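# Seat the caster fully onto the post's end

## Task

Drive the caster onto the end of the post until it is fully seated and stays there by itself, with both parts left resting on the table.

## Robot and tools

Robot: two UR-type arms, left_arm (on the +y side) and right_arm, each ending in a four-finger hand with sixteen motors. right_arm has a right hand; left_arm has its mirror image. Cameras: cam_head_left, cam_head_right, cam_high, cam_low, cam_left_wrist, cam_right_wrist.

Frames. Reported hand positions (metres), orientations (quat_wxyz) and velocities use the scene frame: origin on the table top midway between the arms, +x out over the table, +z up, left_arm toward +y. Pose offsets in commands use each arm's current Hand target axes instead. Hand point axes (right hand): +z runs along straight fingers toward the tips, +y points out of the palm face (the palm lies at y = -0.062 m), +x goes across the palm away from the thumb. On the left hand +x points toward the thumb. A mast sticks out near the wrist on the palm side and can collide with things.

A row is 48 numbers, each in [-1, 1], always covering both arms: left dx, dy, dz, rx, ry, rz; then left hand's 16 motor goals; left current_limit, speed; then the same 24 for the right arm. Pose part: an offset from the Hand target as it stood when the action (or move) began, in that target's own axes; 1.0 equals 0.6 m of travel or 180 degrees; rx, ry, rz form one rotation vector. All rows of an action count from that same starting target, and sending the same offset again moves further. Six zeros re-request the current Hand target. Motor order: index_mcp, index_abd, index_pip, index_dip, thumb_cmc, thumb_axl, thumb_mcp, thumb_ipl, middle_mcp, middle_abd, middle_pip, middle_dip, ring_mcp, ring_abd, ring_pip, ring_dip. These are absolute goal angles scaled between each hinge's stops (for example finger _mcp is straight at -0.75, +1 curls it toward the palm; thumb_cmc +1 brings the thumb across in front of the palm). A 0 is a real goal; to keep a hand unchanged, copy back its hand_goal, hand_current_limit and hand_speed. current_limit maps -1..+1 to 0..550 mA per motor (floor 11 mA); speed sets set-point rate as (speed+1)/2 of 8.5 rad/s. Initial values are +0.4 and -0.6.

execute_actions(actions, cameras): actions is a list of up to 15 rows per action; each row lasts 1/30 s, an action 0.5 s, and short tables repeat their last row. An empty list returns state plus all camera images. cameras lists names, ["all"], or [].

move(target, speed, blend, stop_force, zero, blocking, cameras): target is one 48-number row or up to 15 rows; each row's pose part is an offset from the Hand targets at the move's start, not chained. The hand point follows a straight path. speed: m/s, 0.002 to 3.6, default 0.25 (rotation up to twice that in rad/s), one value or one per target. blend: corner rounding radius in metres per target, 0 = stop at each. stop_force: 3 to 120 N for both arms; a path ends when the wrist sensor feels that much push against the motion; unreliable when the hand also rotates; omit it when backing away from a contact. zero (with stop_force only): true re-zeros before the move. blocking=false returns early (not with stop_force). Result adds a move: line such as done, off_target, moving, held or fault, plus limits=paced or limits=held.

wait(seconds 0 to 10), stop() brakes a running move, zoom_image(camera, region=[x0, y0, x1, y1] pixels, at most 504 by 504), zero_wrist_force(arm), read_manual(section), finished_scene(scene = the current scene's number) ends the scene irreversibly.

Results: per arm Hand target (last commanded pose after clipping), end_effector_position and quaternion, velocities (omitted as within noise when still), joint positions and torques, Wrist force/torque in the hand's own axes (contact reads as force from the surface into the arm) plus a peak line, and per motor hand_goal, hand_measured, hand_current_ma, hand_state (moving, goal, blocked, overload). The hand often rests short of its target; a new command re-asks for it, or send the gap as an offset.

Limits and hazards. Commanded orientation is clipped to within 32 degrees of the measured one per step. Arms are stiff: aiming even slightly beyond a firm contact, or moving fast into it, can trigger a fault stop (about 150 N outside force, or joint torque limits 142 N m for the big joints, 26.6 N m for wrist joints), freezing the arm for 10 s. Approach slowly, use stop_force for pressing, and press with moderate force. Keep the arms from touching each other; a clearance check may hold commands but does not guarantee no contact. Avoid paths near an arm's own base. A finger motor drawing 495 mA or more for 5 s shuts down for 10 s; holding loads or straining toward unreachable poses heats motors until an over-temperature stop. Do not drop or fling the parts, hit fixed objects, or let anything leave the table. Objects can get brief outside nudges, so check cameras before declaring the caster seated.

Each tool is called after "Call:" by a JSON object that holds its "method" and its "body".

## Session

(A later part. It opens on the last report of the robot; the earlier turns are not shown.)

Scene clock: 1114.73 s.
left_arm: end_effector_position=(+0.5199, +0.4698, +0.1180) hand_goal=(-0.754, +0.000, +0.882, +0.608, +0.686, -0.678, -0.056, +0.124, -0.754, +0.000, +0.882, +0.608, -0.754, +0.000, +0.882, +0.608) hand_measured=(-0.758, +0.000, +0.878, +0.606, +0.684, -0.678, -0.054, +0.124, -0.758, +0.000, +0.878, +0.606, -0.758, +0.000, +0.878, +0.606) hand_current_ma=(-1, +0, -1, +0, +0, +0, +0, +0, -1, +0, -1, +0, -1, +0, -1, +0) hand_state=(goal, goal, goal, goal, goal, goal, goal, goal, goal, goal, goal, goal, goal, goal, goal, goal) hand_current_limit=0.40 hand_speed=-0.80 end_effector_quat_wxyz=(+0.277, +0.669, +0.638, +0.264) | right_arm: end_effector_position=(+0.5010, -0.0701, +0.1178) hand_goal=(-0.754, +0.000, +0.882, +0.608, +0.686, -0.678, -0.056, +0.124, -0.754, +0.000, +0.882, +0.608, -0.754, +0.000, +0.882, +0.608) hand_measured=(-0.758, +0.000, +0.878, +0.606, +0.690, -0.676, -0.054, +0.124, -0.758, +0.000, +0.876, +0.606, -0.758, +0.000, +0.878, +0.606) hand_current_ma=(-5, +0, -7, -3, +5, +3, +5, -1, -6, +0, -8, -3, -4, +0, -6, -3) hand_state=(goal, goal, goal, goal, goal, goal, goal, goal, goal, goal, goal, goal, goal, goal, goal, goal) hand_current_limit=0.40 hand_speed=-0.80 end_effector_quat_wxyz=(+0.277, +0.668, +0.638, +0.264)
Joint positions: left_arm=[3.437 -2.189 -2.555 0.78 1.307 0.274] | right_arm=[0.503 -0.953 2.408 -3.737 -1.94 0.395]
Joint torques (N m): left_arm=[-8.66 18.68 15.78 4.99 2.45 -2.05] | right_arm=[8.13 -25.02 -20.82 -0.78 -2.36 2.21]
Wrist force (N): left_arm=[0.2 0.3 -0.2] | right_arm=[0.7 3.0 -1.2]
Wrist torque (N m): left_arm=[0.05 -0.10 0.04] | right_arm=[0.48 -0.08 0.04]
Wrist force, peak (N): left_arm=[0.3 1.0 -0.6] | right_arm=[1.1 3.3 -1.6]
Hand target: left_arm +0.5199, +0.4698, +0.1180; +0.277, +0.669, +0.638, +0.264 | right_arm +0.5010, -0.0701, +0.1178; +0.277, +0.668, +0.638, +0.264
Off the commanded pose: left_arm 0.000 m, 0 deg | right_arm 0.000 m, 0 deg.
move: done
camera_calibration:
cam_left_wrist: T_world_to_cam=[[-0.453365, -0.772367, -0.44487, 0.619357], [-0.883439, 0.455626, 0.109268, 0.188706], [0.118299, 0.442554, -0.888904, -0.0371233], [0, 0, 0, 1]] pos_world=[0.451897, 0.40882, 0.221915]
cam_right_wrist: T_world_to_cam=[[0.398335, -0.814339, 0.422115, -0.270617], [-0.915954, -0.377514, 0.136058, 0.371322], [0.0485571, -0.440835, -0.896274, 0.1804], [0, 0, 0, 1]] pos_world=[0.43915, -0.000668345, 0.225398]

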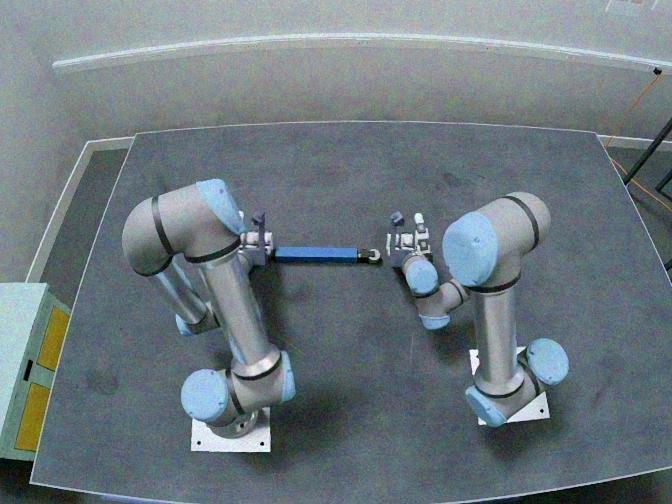

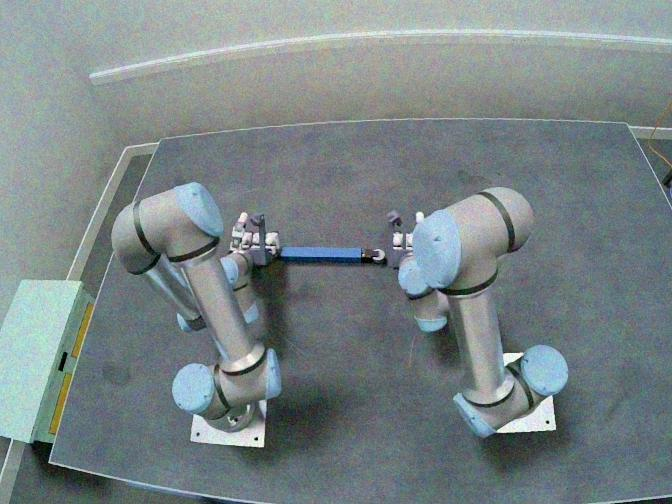

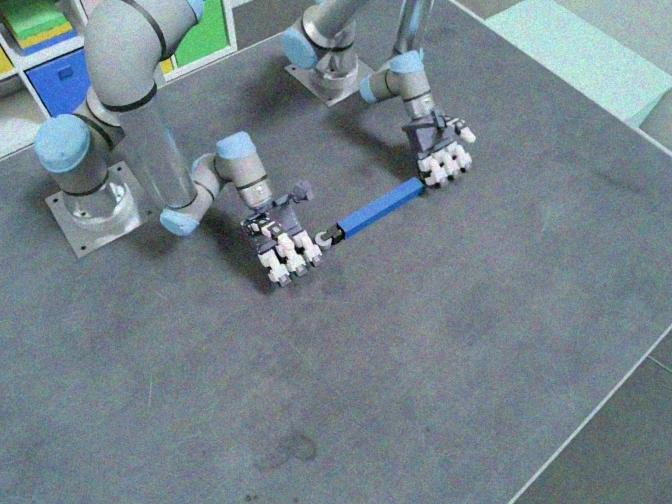

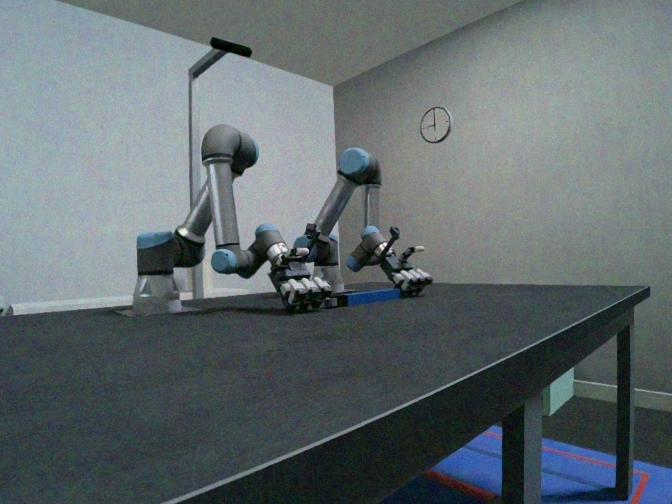

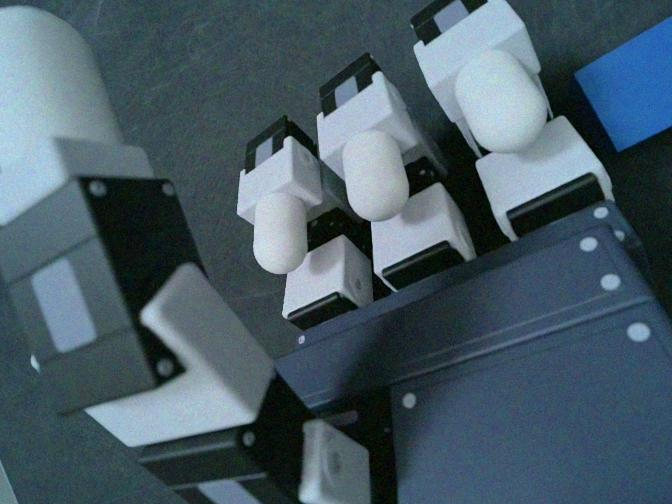

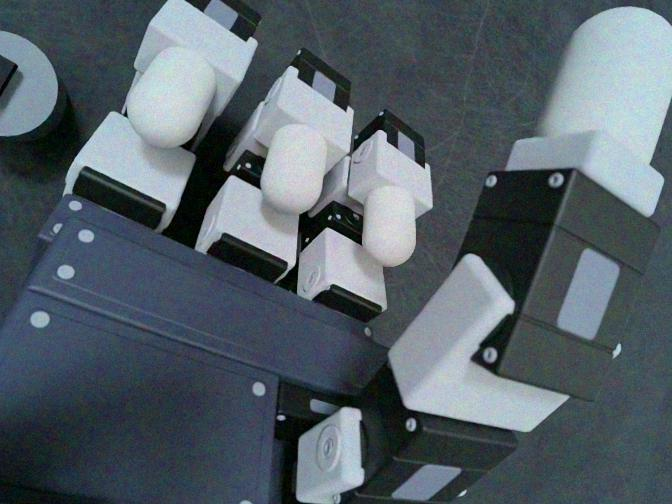

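Call:
{"method": "move", "body": {"target": [0,0,0,0,0,0,-0.753,0,0.883,0.609,0.686,-0.677,-0.056,0.124,-0.753,0,0.883,0.609,-0.753,0,0.883,0.609,0.4,-0.8,0.02,0,0,0,0,0,-0.753,0,0.883,0.609,0.686,-0.677,-0.056,0.124,-0.753,0,0.883,0.609,-0.753,0,0.883,0.609,0.4,-0.8], "speed": 0.03, "stop_force": 4}}

Call:
{"method": "move", "body": {"target": [-0.04,0,0,0,0,0,-0.753,0,0.883,0.609,0.686,-0.677,-0.056,0.124,-0.753,0,0.883,0.609,-0.753,0,0.883,0.609,0.4,-0.8,0,0,0,0,0,0,-0.753,0,0.883,0.609,0.686,-0.677,-0.056,0.124,-0.753,0,0.883,0.609,-0.753,0,0.883,0.609,0.4,-0.8], "speed": 0.01, "stop_force": 8, "cameras": ["all"]}}

Call:
{"method": "zoom_image", "body": {"camera": "cam_head_left", "region": [240, 200, 420, 300]}}

Call:
{"method": "zoom_image", "body": {"camera": "cam_high", "region": [220, 120, 460, 300]}}

Scene clock: 1138.37 s.
left_arm: end_effector_position=(+0.5199, +0.4698, +0.1180) hand_goal=(-0.754, +0.000, +0.882, +0.608, +0.686, -0.678, -0.056, +0.124, -0.754, +0.000, +0.882, +0.608, -0.754, +0.000, +0.882, +0.608) hand_measured=(-0.758, +0.000, +0.878, +0.606, +0.684, -0.678, -0.054, +0.124, -0.758, +0.000, +0.878, +0.606, -0.758, +0.000, +0.878, +0.606) hand_current_ma=(-1, +0, -1, +0, +0, +0, +0, +0, -1, +0, -1, +0, -1, +0, -1, +0) hand_state=(goal, goal, goal, goal, goal, goal, goal, goal, goal, goal, goal, goal, goal, goal, goal, goal) hand_current_limit=0.40 hand_speed=-0.80 end_effector_quat_wxyz=(+0.277, +0.669, +0.638, +0.264) | right_arm: end_effector_position=(+0.5016, -0.0581, +0.1178) hand_goal=(-0.754, +0.000, +0.882, +0.608, +0.686, -0.678, -0.056, +0.124, -0.754, +0.000, +0.882, +0.608, -0.754, +0.000, +0.882, +0.608) hand_measured=(-0.758, +0.000, +0.878, +0.606, +0.690, -0.676, -0.054, +0.124, -0.758, +0.000, +0.876, +0.606, -0.758, +0.000, +0.878, +0.606) hand_current_ma=(-5, +0, -7, -3, +5, +3, +5, -1, -6, +0, -8, -3, -4, +0, -6, -3) hand_state=(goal, goal, goal, goal, goal, goal, goal, goal, goal, goal, goal, goal, goal, goal, goal, goal) hand_current_limit=0.40 hand_speed=-0.80 end_effector_quat_wxyz=(+0.277, +0.668, +0.638, +0.264)
Joint positions: left_arm=[3.437 -2.189 -2.555 0.78 1.307 0.274] | right_arm=[0.531 -0.951 2.383 -3.706 -1.958 0.417]
Joint torques (N m): left_arm=[-8.38 18.79 15.6 4.92 2.37 -2.05] | right_arm=[7.59 -25.4 -21.15 -0.75 -2.54 2.13]
Wrist force (N): left_arm=[0.1 0.4 -0.4] | right_arm=[0.3 3.1 -1.3]
Wrist torque (N m): left_arm=[0.07 -0.09 0.04] | right_arm=[0.48 -0.02 0.00]
Wrist force, peak (N): left_arm=[0.3 0.5 -0.4] | right_arm=[0.6 3.3 -1.8]
Hand target: left_arm +0.5199, +0.4698, +0.1180; +0.277, +0.669, +0.638, +0.264 | right_arm +0.5016, -0.0581, +0.1178; +0.277, +0.668, +0.638, +0.264
Off the commanded pose: left_arm 0.000 m, 0 deg | right_arm 0.000 m, 0 deg.
move: done

Scene clock: 1141.63 s.
left_arm: end_effector_position=(+0.5188, +0.4459, +0.1180) hand_goal=(-0.754, +0.000, +0.882, +0.608, +0.686, -0.678, -0.056, +0.124, -0.754, +0.000, +0.882, +0.608, -0.754, +0.000, +0.882, +0.608) hand_measured=(-0.758, +0.000, +0.878, +0.606, +0.684, -0.678, -0.054, +0.124, -0.758, +0.000, +0.878, +0.606, -0.758, +0.000, +0.878, +0.606) hand_current_ma=(-1, +0, -1, +0, +0, +0, +0, +0, -1, +0, -1, +0, -1, +0, -1, +0) hand_state=(goal, goal, goal, goal, goal, goal, goal, goal, goal, goal, goal, goal, goal, goal, goal, goal) hand_current_limit=0.40 hand_speed=-0.80 end_effector_quat_wxyz=(+0.277, +0.669, +0.638, +0.264) | right_arm: end_effector_position=(+0.5016, -0.0581, +0.1178) hand_goal=(-0.754, +0.000, +0.882, +0.608, +0.686, -0.678, -0.056, +0.124, -0.754, +0.000, +0.882, +0.608, -0.754, +0.000, +0.882, +0.608) hand_measured=(-0.758, +0.000, +0.878, +0.606, +0.690, -0.676, -0.054, +0.124, -0.758, +0.000, +0.876, +0.606, -0.758, +0.000, +0.878, +0.606) hand_current_ma=(-5, +0, -7, -3, +5, +3, +5, -1, -6, +0, -8, -3, -4, +0, -6, -3) hand_state=(goal, goal, goal, goal, goal, goal, goal, goal, goal, goal, goal, goal, goal, goal, goal, goal) hand_current_limit=0.40 hand_speed=-0.80 end_effector_quat_wxyz=(+0.277, +0.668, +0.638, +0.264)
Joint positions: left_arm=[3.363 -2.193 -2.548 0.79 1.357 0.219] | right_arm=[0.531 -0.951 2.383 -3.706 -1.958 0.417]
Joint torques (N m): left_arm=[-9.04 18.52 15.67 4.86 2.23 -2.13] | right_arm=[6.98 -25.16 -21.03 -0.8 -2.49 2.11]
Wrist force (N): left_arm=[1.3 0.3 -0.3] | right_arm=[0.7 2.7 -1.2]
Wrist torque (N m): left_arm=[0.02 -0.11 0.12] | right_arm=[0.44 -0.08 0.03]
Wrist force, peak (N): left_arm=[1.5 0.2 -0.2] | right_arm=[0.7 3.3 -1.5]
Hand target: left_arm +0.5188, +0.4459, +0.1180; +0.277, +0.669, +0.638, +0.264 | right_arm +0.5016, -0.0581, +0.1178; +0.277, +0.668, +0.638, +0.264
Off the commanded pose: left_arm 0.000 m, 0 deg | right_arm 0.000 m, 0 deg.
move: done
camera_calibration:
cam_left_wrist: T_world_to_cam=[[-0.453365, -0.772367, -0.44487, 0.600276], [-0.883439, 0.455626, 0.109268, 0.198581], [0.118299, 0.442554, -0.888904, -0.02636], [0, 0, 0, 1]] pos_world=[0.450697, 0.38482, 0.221915]
cam_right_wrist: T_world_to_cam=[[0.398335, -0.814339, 0.422115, -0.261044], [-0.915954, -0.377514, 0.136058, 0.37631], [0.0485571, -0.440835, -0.896274, 0.185666], [0, 0, 0, 1]] pos_world=[0.43965, 0.0113317, 0.225398]

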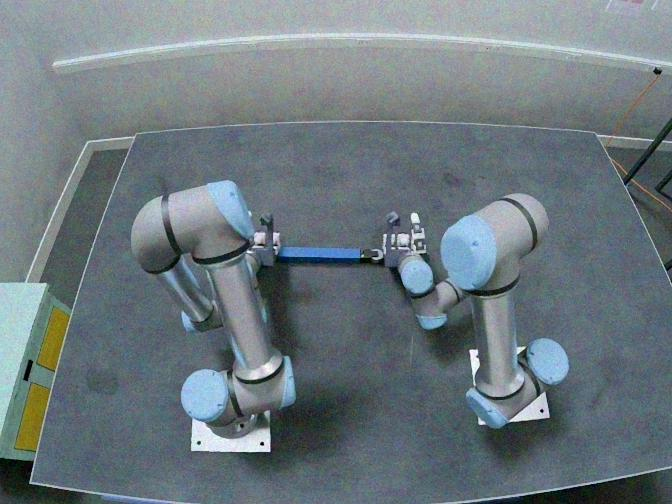

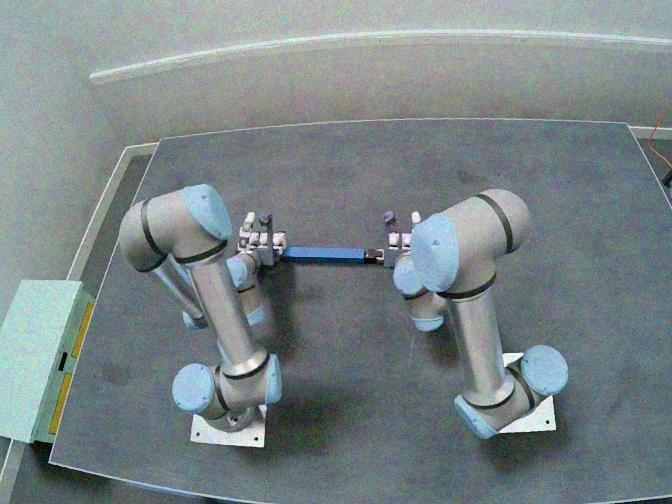

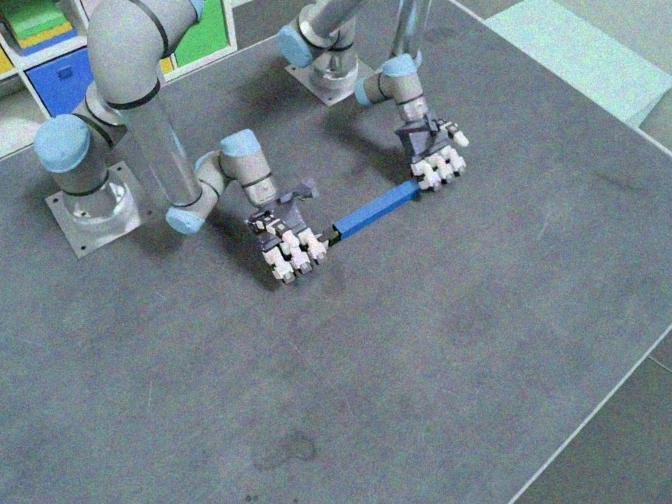

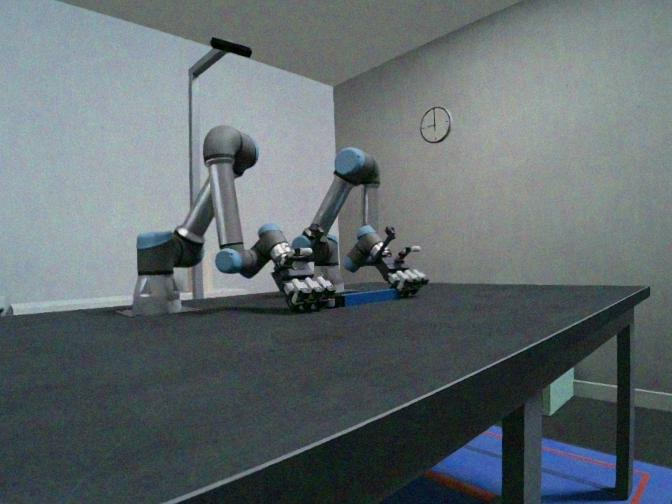

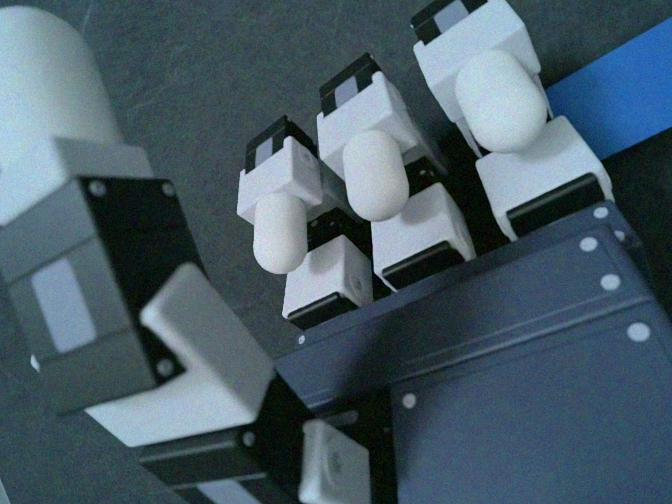

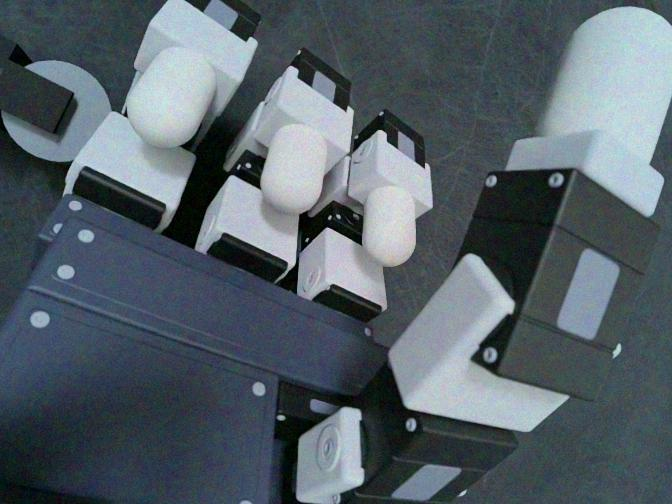

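Scaled by 2.800 from the camera's 672x504 image, which has a finer 960x720 frame.

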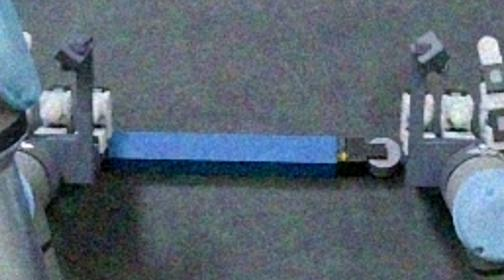

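Scaled by 2.100 from the camera's 672x504 image, which has a finer 960x720 frame.

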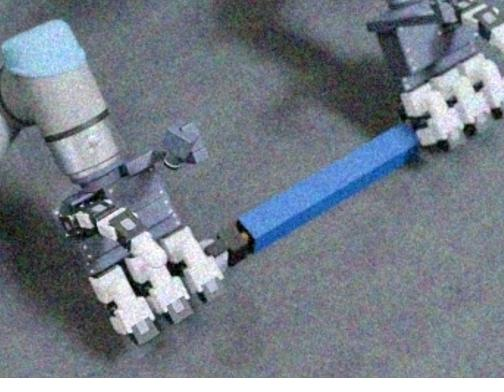

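Call:
{"method": "move", "body": {"target": [-0.05,0,0,0,0,0,-0.753,0,0.883,0.609,0.686,-0.677,-0.056,0.124,-0.753,0,0.883,0.609,-0.753,0,0.883,0.609,0.4,-0.8,0,0,0,0,0,0,-0.753,0,0.883,0.609,0.686,-0.677,-0.056,0.124,-0.753,0,0.883,0.609,-0.753,0,0.883,0.609,0.4,-0.8], "speed": 0.008, "stop_force": 25, "cameras": ["all"]}}

Call:
{"method": "zoom_image", "body": {"camera": "cam_head_left", "region": [270, 220, 400, 290]}}

Call:
{"method": "zoom_image", "body": {"camera": "cam_high", "region": [280, 160, 440, 280]}}

Scene clock: 1153.30 s.
left_arm: end_effector_position=(+0.5180, +0.4289, +0.1180) hand_goal=(-0.754, +0.000, +0.882, +0.608, +0.686, -0.678, -0.056, +0.124, -0.754, +0.000, +0.882, +0.608, -0.754, +0.000, +0.882, +0.608) hand_measured=(-0.758, +0.000, +0.878, +0.606, +0.684, -0.678, -0.054, +0.124, -0.758, +0.000, +0.878, +0.606, -0.738, -0.088, +0.878, +0.606) hand_current_ma=(-1, +0, -1, +0, +0, +0, +0, +0, -1, +0, -1, +0, +7, -113, -1, +0) hand_state=(goal, goal, goal, goal, goal, goal, goal, goal, goal, goal, goal, goal, goal, blocked, goal, goal) hand_current_limit=0.40 hand_speed=-0.80 end_effector_quat_wxyz=(+0.277, +0.668, +0.638, +0.264) | right_arm: end_effector_position=(+0.5016, -0.0581, +0.1178) hand_goal=(-0.754, +0.000, +0.882, +0.608, +0.686, -0.678, -0.056, +0.124, -0.754, +0.000, +0.882, +0.608, -0.754, +0.000, +0.882, +0.608) hand_measured=(-0.758, +0.000, +0.878, +0.606, +0.690, -0.676, -0.054, +0.124, -0.758, +0.000, +0.876, +0.606, -0.758, +0.000, +0.878, +0.606) hand_current_ma=(-5, +0, -7, -3, +5, +3, +5, -1, -6, +0, -8, -3, -8, +0, -6, -3) hand_state=(goal, goal, goal, goal, goal, goal, goal, goal, goal, goal, goal, goal, goal, goal, goal, goal) hand_current_limit=0.40 hand_speed=-0.80 end_effector_quat_wxyz=(+0.277, +0.668, +0.638, +0.264)
Joint positions: left_arm=[3.311 -2.195 -2.541 0.792 1.394 0.18] | right_arm=[0.531 -0.951 2.383 -3.706 -1.958 0.417]
Joint torques (N m): left_arm=[-3.94 26.63 -13.7 2.88 -8.02 1.52] | right_arm=[7.45 -24.91 -21.19 -2.8 5.52 2.11]
Wrist force (N): left_arm=[21.9 3.1 -2.2] | right_arm=[-23.3 6.2 -7.6]
Wrist torque (N m): left_arm=[0.16 0.67 1.50] | right_arm=[1.06 -0.58 -2.25]
Wrist force, peak (N): left_arm=[27.0 3.8 -2.3] | right_arm=[-23.5 6.1 -7.5]
Hand target: left_arm +0.5180, +0.4289, +0.1180; +0.277, +0.668, +0.638, +0.264 (not the last commanded pose) | right_arm +0.5016, -0.0581, +0.1178; +0.277, +0.668, +0.638, +0.264
Off the commanded pose: left_arm 0.013 m, 0 deg | right_arm 0.000 m, 0 deg.
move: contact (left_arm)
camera_calibration:
cam_left_wrist: T_world_to_cam=[[-0.453243, -0.772368, -0.444993, 0.586756], [-0.883501, 0.455507, 0.109265, 0.205692], [0.118304, 0.442675, -0.888843, -0.0188023], [0, 0, 0, 1]] pos_world=[0.449897, 0.36782, 0.221915]
cam_right_wrist: T_world_to_cam=[[0.398335, -0.814339, 0.422115, -0.261044], [-0.915954, -0.377514, 0.136058, 0.37631], [0.0485571, -0.440835, -0.896274, 0.185666], [0, 0, 0, 1]] pos_world=[0.43965, 0.0113317, 0.225398]

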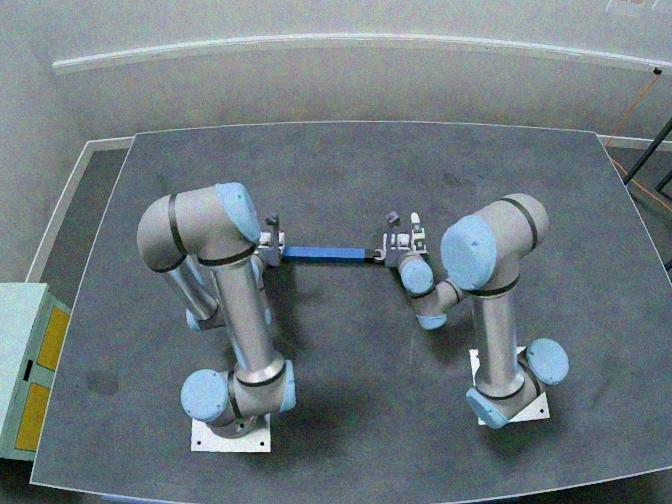

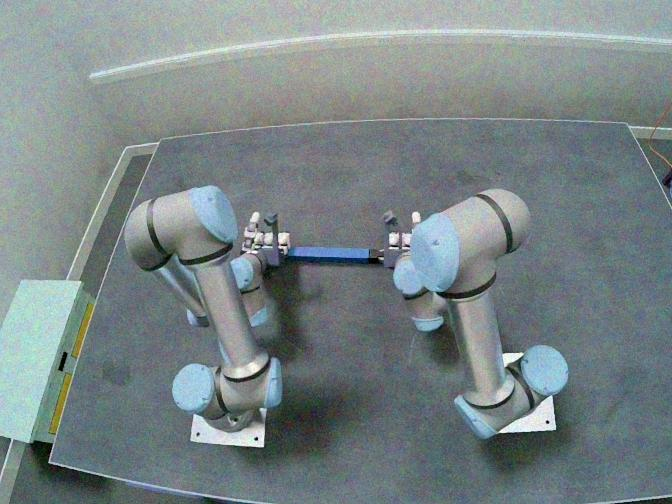

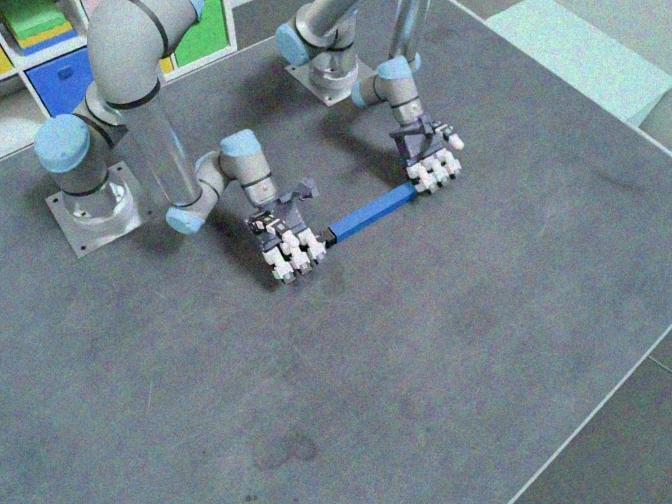

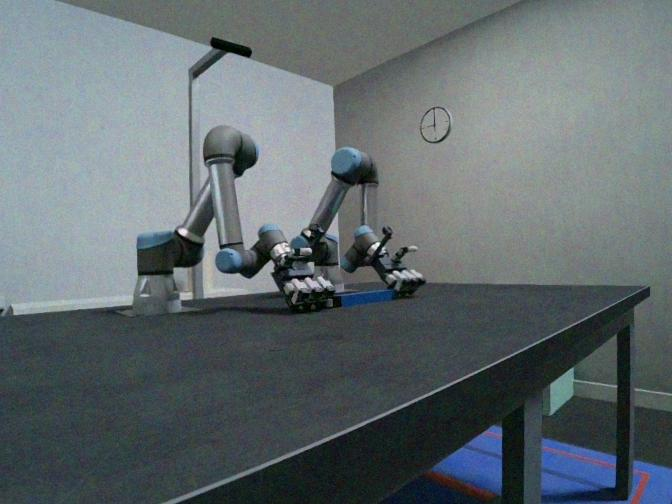

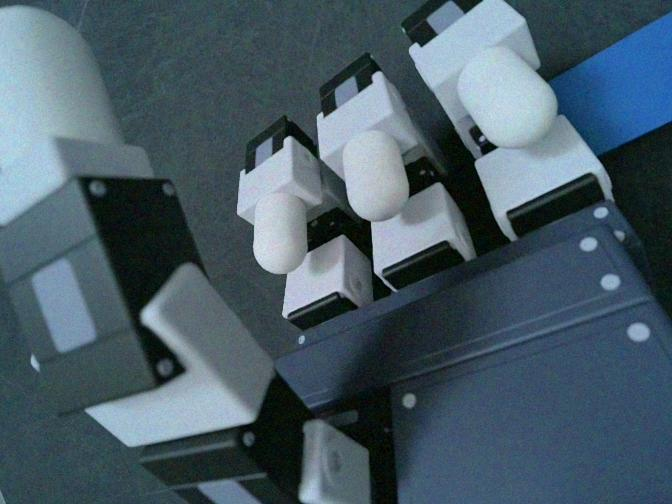

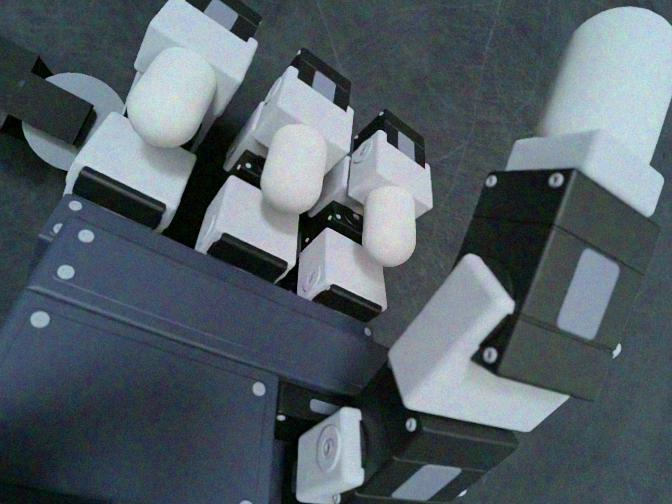

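Scaled by 3.877 from the camera's 672x504 image, which has a finer 960x720 frame.

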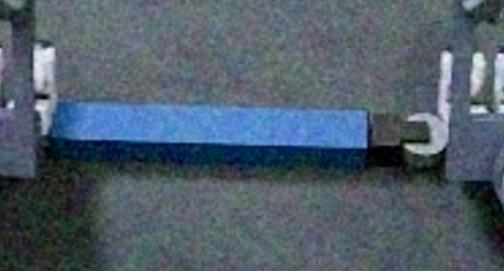

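Scaled by 3.150 from the camera's 672x504 image, which has a finer 960x720 frame.

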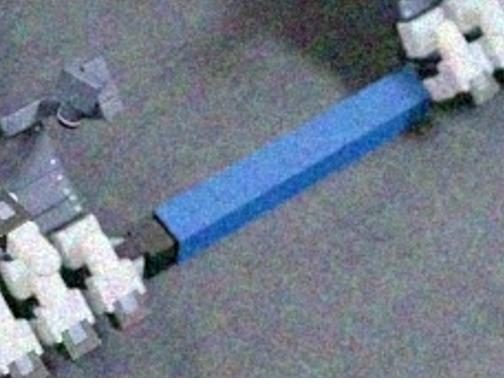

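Call:
{"method": "zoom_image", "body": {"camera": "cam_head_left", "region": [355, 240, 390, 270]}}

Call:
{"method": "zoom_image", "body": {"camera": "cam_head_right", "region": [355, 240, 390, 270]}}

Call:
{"method": "zoom_image", "body": {"camera": "cam_high", "region": [315, 215, 355, 255]}}

Scaled by 14.400 from the camera's 672x504 image, which has a finer 960x720 frame.

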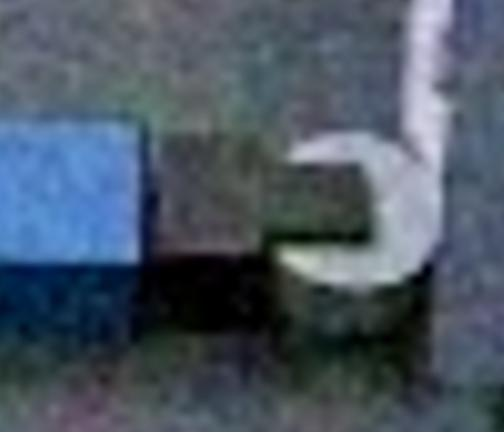

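Scaled by 14.400 from the camera's 672x504 image, which has a finer 960x720 frame.

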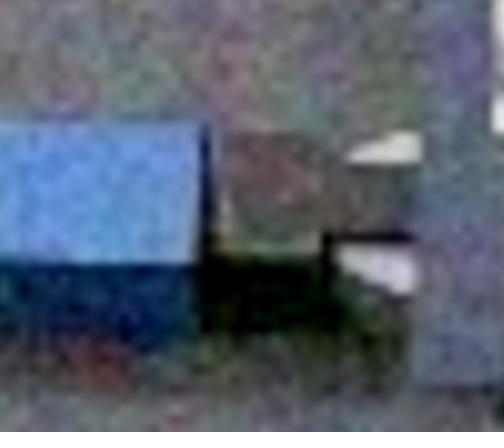

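Scaled by 12.600 from the camera's 672x504 image, which has a finer 960x720 frame.

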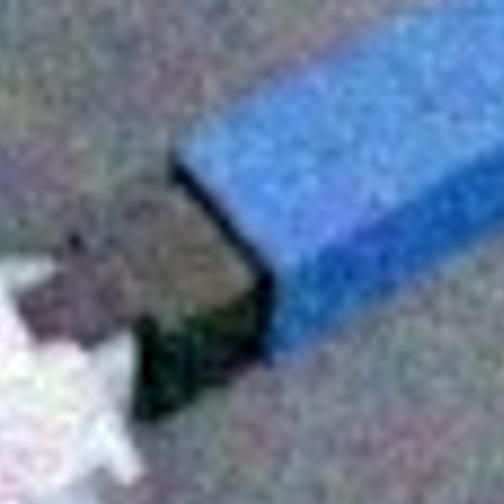

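Call:
{"method": "move", "body": {"target": [-0.025,0,0,0,0,0,-0.753,0,0.883,0.609,0.686,-0.677,-0.056,0.124,-0.753,0,0.883,0.609,-0.753,0,0.883,0.609,0.4,-0.8,0,0,0,0,0,0,-0.753,0,0.883,0.609,0.686,-0.677,-0.056,0.124,-0.753,0,0.883,0.609,-0.753,0,0.883,0.609,0.4,-0.8], "speed": 0.006, "stop_force": 42, "zero": false, "cameras": ["cam_head_left","cam_head_right","cam_high"]}}

Call:
{"method": "zoom_image", "body": {"camera": "cam_head_left", "region": [355, 240, 390, 270]}}

Call:
{"method": "zoom_image", "body": {"camera": "cam_high", "region": [315, 215, 355, 255]}}

Scene clock: 1174.67 s.
left_arm: end_effector_position=(+0.5177, +0.4220, +0.1180) hand_goal=(-0.754, +0.000, +0.882, +0.608, +0.686, -0.678, -0.056, +0.124, -0.754, +0.000, +0.882, +0.608, -0.754, +0.000, +0.882, +0.608) hand_measured=(-0.758, +0.000, +0.878, +0.606, +0.686, -0.678, -0.054, +0.124, -0.758, +0.000, +0.878, +0.606, -0.712, -0.162, +0.882, +0.606) hand_current_ma=(-1, +0, -1, +0, +0, +0, +0, +0, -1, +0, -1, +0, +42, -341, +0, +0) hand_state=(goal, goal, goal, goal, goal, goal, goal, goal, goal, goal, goal, goal, blocked, blocked, goal, goal) hand_current_limit=0.40 hand_speed=-0.80 end_effector_quat_wxyz=(+0.277, +0.668, +0.638, +0.264) | right_arm: end_effector_position=(+0.5016, -0.0582, +0.1178) hand_goal=(-0.754, +0.000, +0.882, +0.608, +0.686, -0.678, -0.056, +0.124, -0.754, +0.000, +0.882, +0.608, -0.754, +0.000, +0.882, +0.608) hand_measured=(-0.758, +0.000, +0.878, +0.606, +0.690, -0.676, -0.054, +0.124, -0.758, +0.000, +0.876, +0.606, -0.762, +0.000, +0.878, +0.606) hand_current_ma=(-5, +0, -7, -3, +4, +3, +5, -1, -6, +0, -8, -3, -15, +0, -6, -3) hand_state=(goal, goal, goal, goal, goal, goal, goal, goal, goal, goal, goal, goal, goal, goal, goal, goal) hand_current_limit=0.40 hand_speed=-0.80 end_effector_quat_wxyz=(+0.277, +0.668, +0.638, +0.264)
Joint positions: left_arm=[3.289 -2.195 -2.537 0.791 1.409 0.164] | right_arm=[0.531 -0.951 2.383 -3.706 -1.958 0.417]
Joint torques (N m): left_arm=[-13.57 19.41 -15.54 -0.86 -12.88 1.84] | right_arm=[14.65 -27.91 -22.76 -5.87 11.96 2.19]
Wrist force (N): left_arm=[38.9 6.9 -5.2] | right_arm=[-40.2 7.5 -11.4]
Wrist torque (N m): left_arm=[0.33 1.29 2.56] | right_arm=[1.35 -1.00 -3.92]
Wrist force, peak (N): left_arm=[43.4 7.5 -5.7] | right_arm=[-40.4 7.5 -11.1]
Hand target: left_arm +0.5177, +0.4220, +0.1180; +0.277, +0.668, +0.638, +0.264 (not the last commanded pose) | right_arm +0.5016, -0.0581, +0.1178; +0.277, +0.668, +0.638, +0.264
Off the commanded pose: left_arm 0.008 m, 0 deg | right_arm 0.000 m, 0 deg.
move: contact (left_arm)
Images, in order (width x height): cam_head_left 672x504, cam_head_right 672x504, cam_high 672x504.

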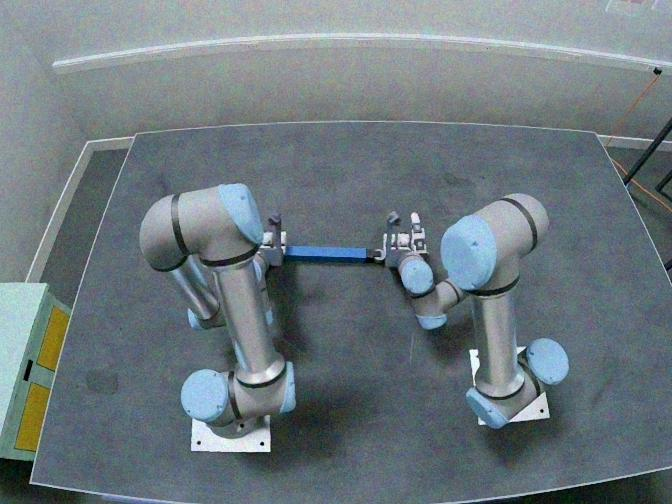

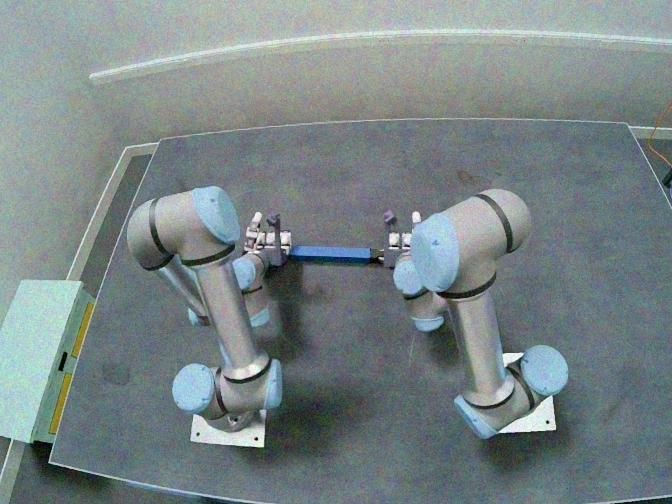

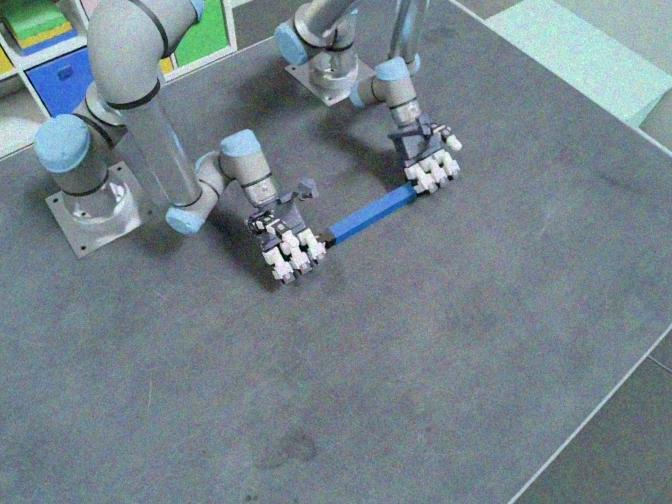

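Scaled by 14.400 from the camera's 672x504 image, which has a finer 960x720 frame.

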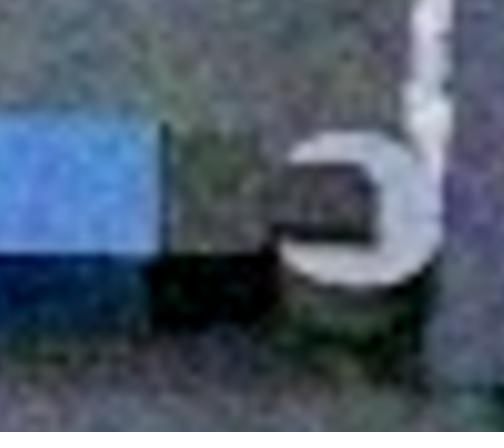

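Scaled by 12.600 from the camera's 672x504 image, which has a finer 960x720 frame.

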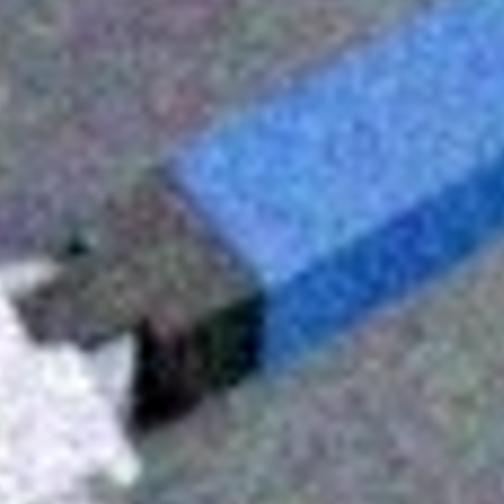

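Call:
{"method": "move", "body": {"target": [0.05,0,0,0,0,0,-0.753,0,0.883,0.609,0.686,-0.677,-0.056,0.124,-0.753,0,0.883,0.609,-0.753,0,0.883,0.609,0.4,-0.8,0,0,0,0,0,0,-0.753,0,0.883,0.609,0.686,-0.677,-0.056,0.124,-0.753,0,0.883,0.609,-0.753,0,0.883,0.609,0.4,-0.8], "speed": 0.04}}

Call:
{"method": "move", "body": {"target": [0,0,0,0,0,0,-0.753,0,0.883,0.609,0.686,-0.677,-0.056,0.124,-0.753,0,0.883,0.609,-0.753,0,0.883,0.609,0.4,-0.8,-0.06,0,0,0,0,0,-0.753,0,0.883,0.609,0.686,-0.677,-0.056,0.124,-0.753,0,0.883,0.609,-0.753,0,0.883,0.609,0.4,-0.8], "speed": 0.06, "cameras": ["all"]}}

Call:
{"method": "zoom_image", "body": {"camera": "cam_head_left", "region": [355, 240, 390, 270]}}

Call:
{"method": "zoom_image", "body": {"camera": "cam_head_right", "region": [355, 240, 390, 270]}}

Call:
{"method": "zoom_image", "body": {"camera": "cam_high", "region": [305, 215, 345, 255]}}

Call:
{"method": "zoom_image", "body": {"camera": "cam_low", "region": [310, 280, 370, 320]}}

Scene clock: 1191.57 s.
left_arm: end_effector_position=(+0.5191, +0.4519, +0.1180) hand_goal=(-0.754, +0.000, +0.882, +0.608, +0.686, -0.678, -0.056, +0.124, -0.754, +0.000, +0.882, +0.608, -0.754, +0.000, +0.882, +0.608) hand_measured=(-0.758, +0.000, +0.878, +0.606, +0.686, -0.678, -0.054, +0.124, -0.758, +0.000, +0.878, +0.606, -0.756, -0.004, +0.882, +0.606) hand_current_ma=(-1, +0, -1, +0, +0, +0, +0, +0, -1, +0, -1, +0, +0, +0, +0, +0) hand_state=(goal, goal, goal, goal, goal, goal, goal, goal, goal, goal, goal, goal, goal, goal, goal, goal) hand_current_limit=0.40 hand_speed=-0.80 end_effector_quat_wxyz=(+0.277, +0.668, +0.638, +0.264) | right_arm: end_effector_position=(+0.5016, -0.0581, +0.1178) hand_goal=(-0.754, +0.000, +0.882, +0.608, +0.686, -0.678, -0.056, +0.124, -0.754, +0.000, +0.882, +0.608, -0.754, +0.000, +0.882, +0.608) hand_measured=(-0.758, +0.000, +0.878, +0.606, +0.690, -0.676, -0.054, +0.124, -0.758, +0.000, +0.876, +0.606, -0.760, +0.000, +0.878, +0.606) hand_current_ma=(-5, +0, -7, -3, +4, +3, +5, -1, -6, +0, -8, -3, -9, +0, -6, -3) hand_state=(goal, goal, goal, goal, goal, goal, goal, goal, goal, goal, goal, goal, goal, goal, goal, goal) hand_current_limit=0.40 hand_speed=-0.80 end_effector_quat_wxyz=(+0.277, +0.668, +0.638, +0.264)
Joint positions: left_arm=[3.382 -2.192 -2.55 0.788 1.345 0.232] | right_arm=[0.531 -0.951 2.383 -3.706 -1.958 0.417]
Joint torques (N m): left_arm=[7.87 33.11 -11.88 1.57 -2.94 1.43] | right_arm=[-6.72 -33.08 -19.4 -2.76 -2.61 2.16]
Wrist force (N): left_arm=[-0.9 0.7 -1.1] | right_arm=[0.4 3.0 -1.3]
Wrist torque (N m): left_arm=[0.17 0.02 -0.22] | right_arm=[0.49 -0.04 0.01]
Wrist force, peak (N): left_arm=[39.4 6.8 -5.1] | right_arm=[-40.4 7.9 -11.3]
Hand target: left_arm +0.5191, +0.4520, +0.1180; +0.277, +0.668, +0.638, +0.264 | right_arm +0.5016, -0.0581, +0.1178; +0.277, +0.668, +0.638, +0.264
Off the commanded pose: left_arm 0.000 m, 0 deg | right_arm 0.000 m, 0 deg.
move: done

Scene clock: 1192.67 s.
left_arm: end_effector_position=(+0.5191, +0.4520, +0.1180) hand_goal=(-0.754, +0.000, +0.882, +0.608, +0.686, -0.678, -0.056, +0.124, -0.754, +0.000, +0.882, +0.608, -0.754, +0.000, +0.882, +0.608) hand_measured=(-0.758, +0.000, +0.878, +0.606, +0.686, -0.678, -0.054, +0.124, -0.758, +0.000, +0.878, +0.606, -0.756, -0.004, +0.882, +0.606) hand_current_ma=(-1, +0, -1, +0, +0, +0, +0, +0, -1, +0, -1, +0, +0, +0, +0, +0) hand_state=(goal, goal, goal, goal, goal, goal, goal, goal, goal, goal, goal, goal, goal, goal, goal, goal) hand_current_limit=0.40 hand_speed=-0.80 end_effector_quat_wxyz=(+0.277, +0.668, +0.638, +0.264) | right_arm: end_effector_position=(+0.4999, -0.0940, +0.1179) hand_goal=(-0.754, +0.000, +0.882, +0.608, +0.686, -0.678, -0.056, +0.124, -0.754, +0.000, +0.882, +0.608, -0.754, +0.000, +0.882, +0.608) hand_measured=(-0.758, +0.000, +0.878, +0.606, +0.690, -0.676, -0.054, +0.124, -0.758, +0.000, +0.876, +0.606, -0.760, +0.000, +0.878, +0.606) hand_current_ma=(-5, +0, -7, -3, +4, +3, +5, -1, -6, +0, -8, -3, -9, +0, -6, -3) hand_state=(goal, goal, goal, goal, goal, goal, goal, goal, goal, goal, goal, goal, goal, goal, goal, goal) hand_current_limit=0.40 hand_speed=-0.80 end_effector_quat_wxyz=(+0.278, +0.668, +0.638, +0.264)
Joint positions: left_arm=[3.382 -2.192 -2.55 0.788 1.345 0.233] | right_arm=[0.445 -0.955 2.455 -3.798 -1.902 0.348]
Joint torques (N m): left_arm=[8.34 32.96 -11.43 1.55 -2.88 1.31] | right_arm=[-6.54 -23.47 8.97 -5.89 0.61 -2.27]
Wrist force (N): left_arm=[-1.0 0.6 -1.1] | right_arm=[0.9 3.2 -1.4]
Wrist torque (N m): left_arm=[0.16 0.03 -0.22] | right_arm=[0.50 -0.10 0.17]
Wrist force, peak (N): left_arm=[-1.0 0.7 -1.4] | right_arm=[0.7 3.2 -1.6]
Hand target: left_arm +0.5191, +0.4520, +0.1180; +0.277, +0.668, +0.638, +0.264 | right_arm +0.4999, -0.0941, +0.1179; +0.277, +0.668, +0.638, +0.264
Off the commanded pose: left_arm 0.000 m, 0 deg | right_arm 0.000 m, 0 deg.
move: done
camera_calibration:
cam_left_wrist: T_world_to_cam=[[-0.453058, -0.772423, -0.445085, 0.604977], [-0.883597, 0.455333, 0.109217, 0.196309], [0.1183, 0.442757, -0.888803, -0.0291531], [0, 0, 0, 1]] pos_world=[0.450997, 0.39082, 0.221915]
cam_right_wrist: T_world_to_cam=[[0.398263, -0.814406, 0.422054, -0.289683], [-0.915985, -0.377464, 0.135988, 0.361295], [0.0485608, -0.440754, -0.896313, 0.170106], [0, 0, 0, 1]] pos_world=[0.43805, -0.0245687, 0.225599]

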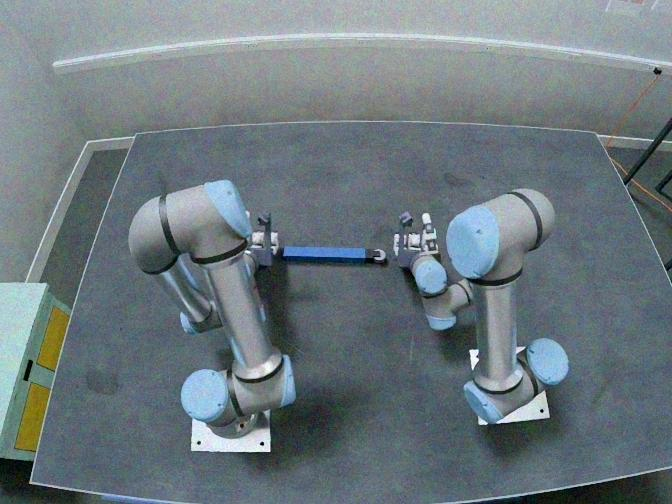

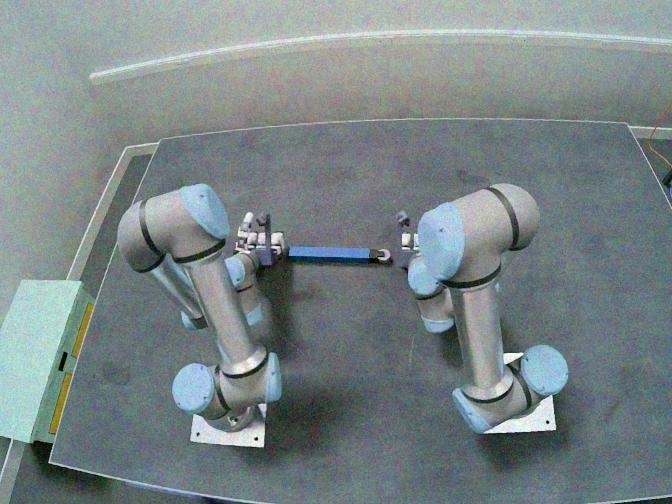

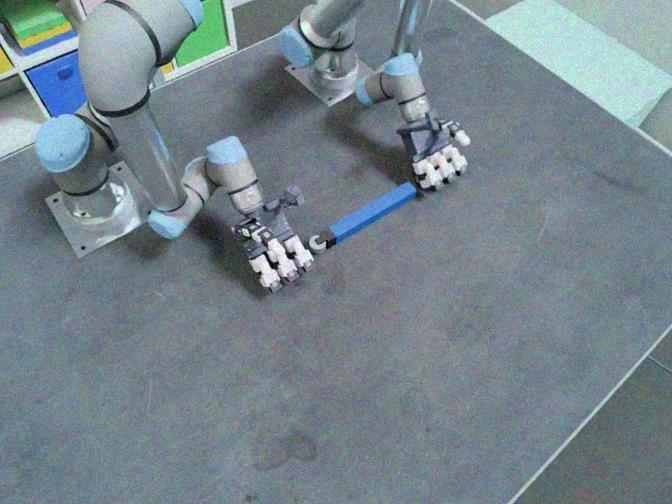

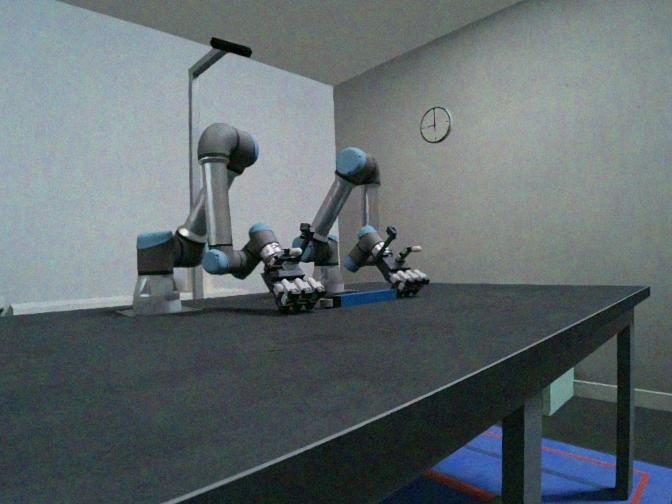

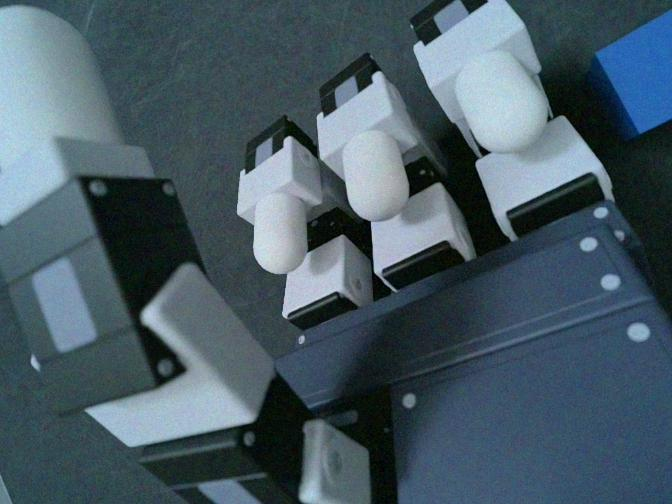

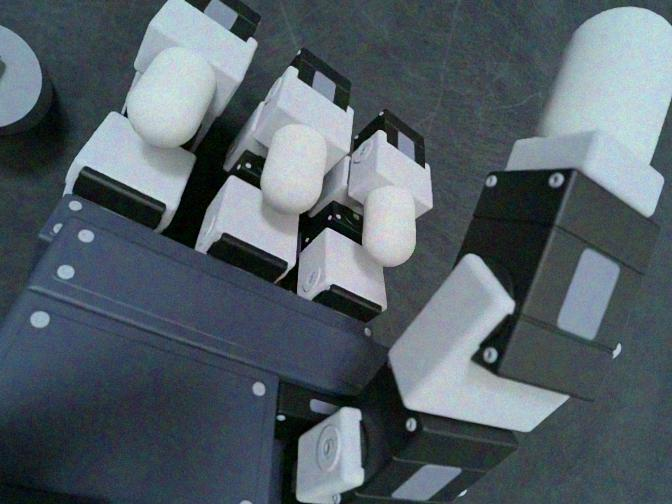

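Scaled by 14.400 from the camera's 672x504 image, which has a finer 960x720 frame.

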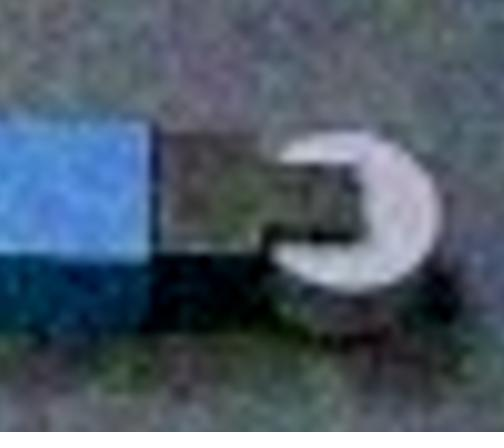

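Scaled by 14.400 from the camera's 672x504 image, which has a finer 960x720 frame.

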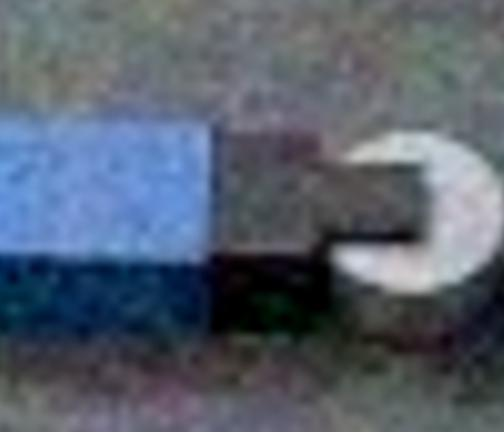

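Scaled by 12.600 from the camera's 672x504 image, which has a finer 960x720 frame.

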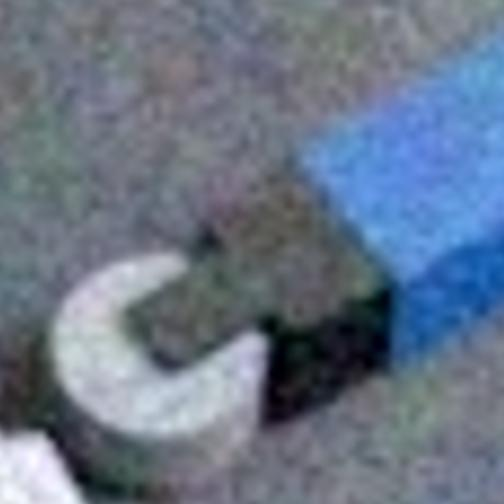

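Scaled by 8.400 from the camera's 672x504 image, which has a finer 960x720 frame.

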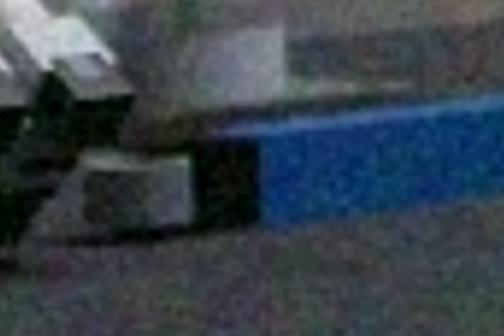

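Call:
{"method": "finished_scene", "body": {"scene": 1}}

The scene is finished: the task was done.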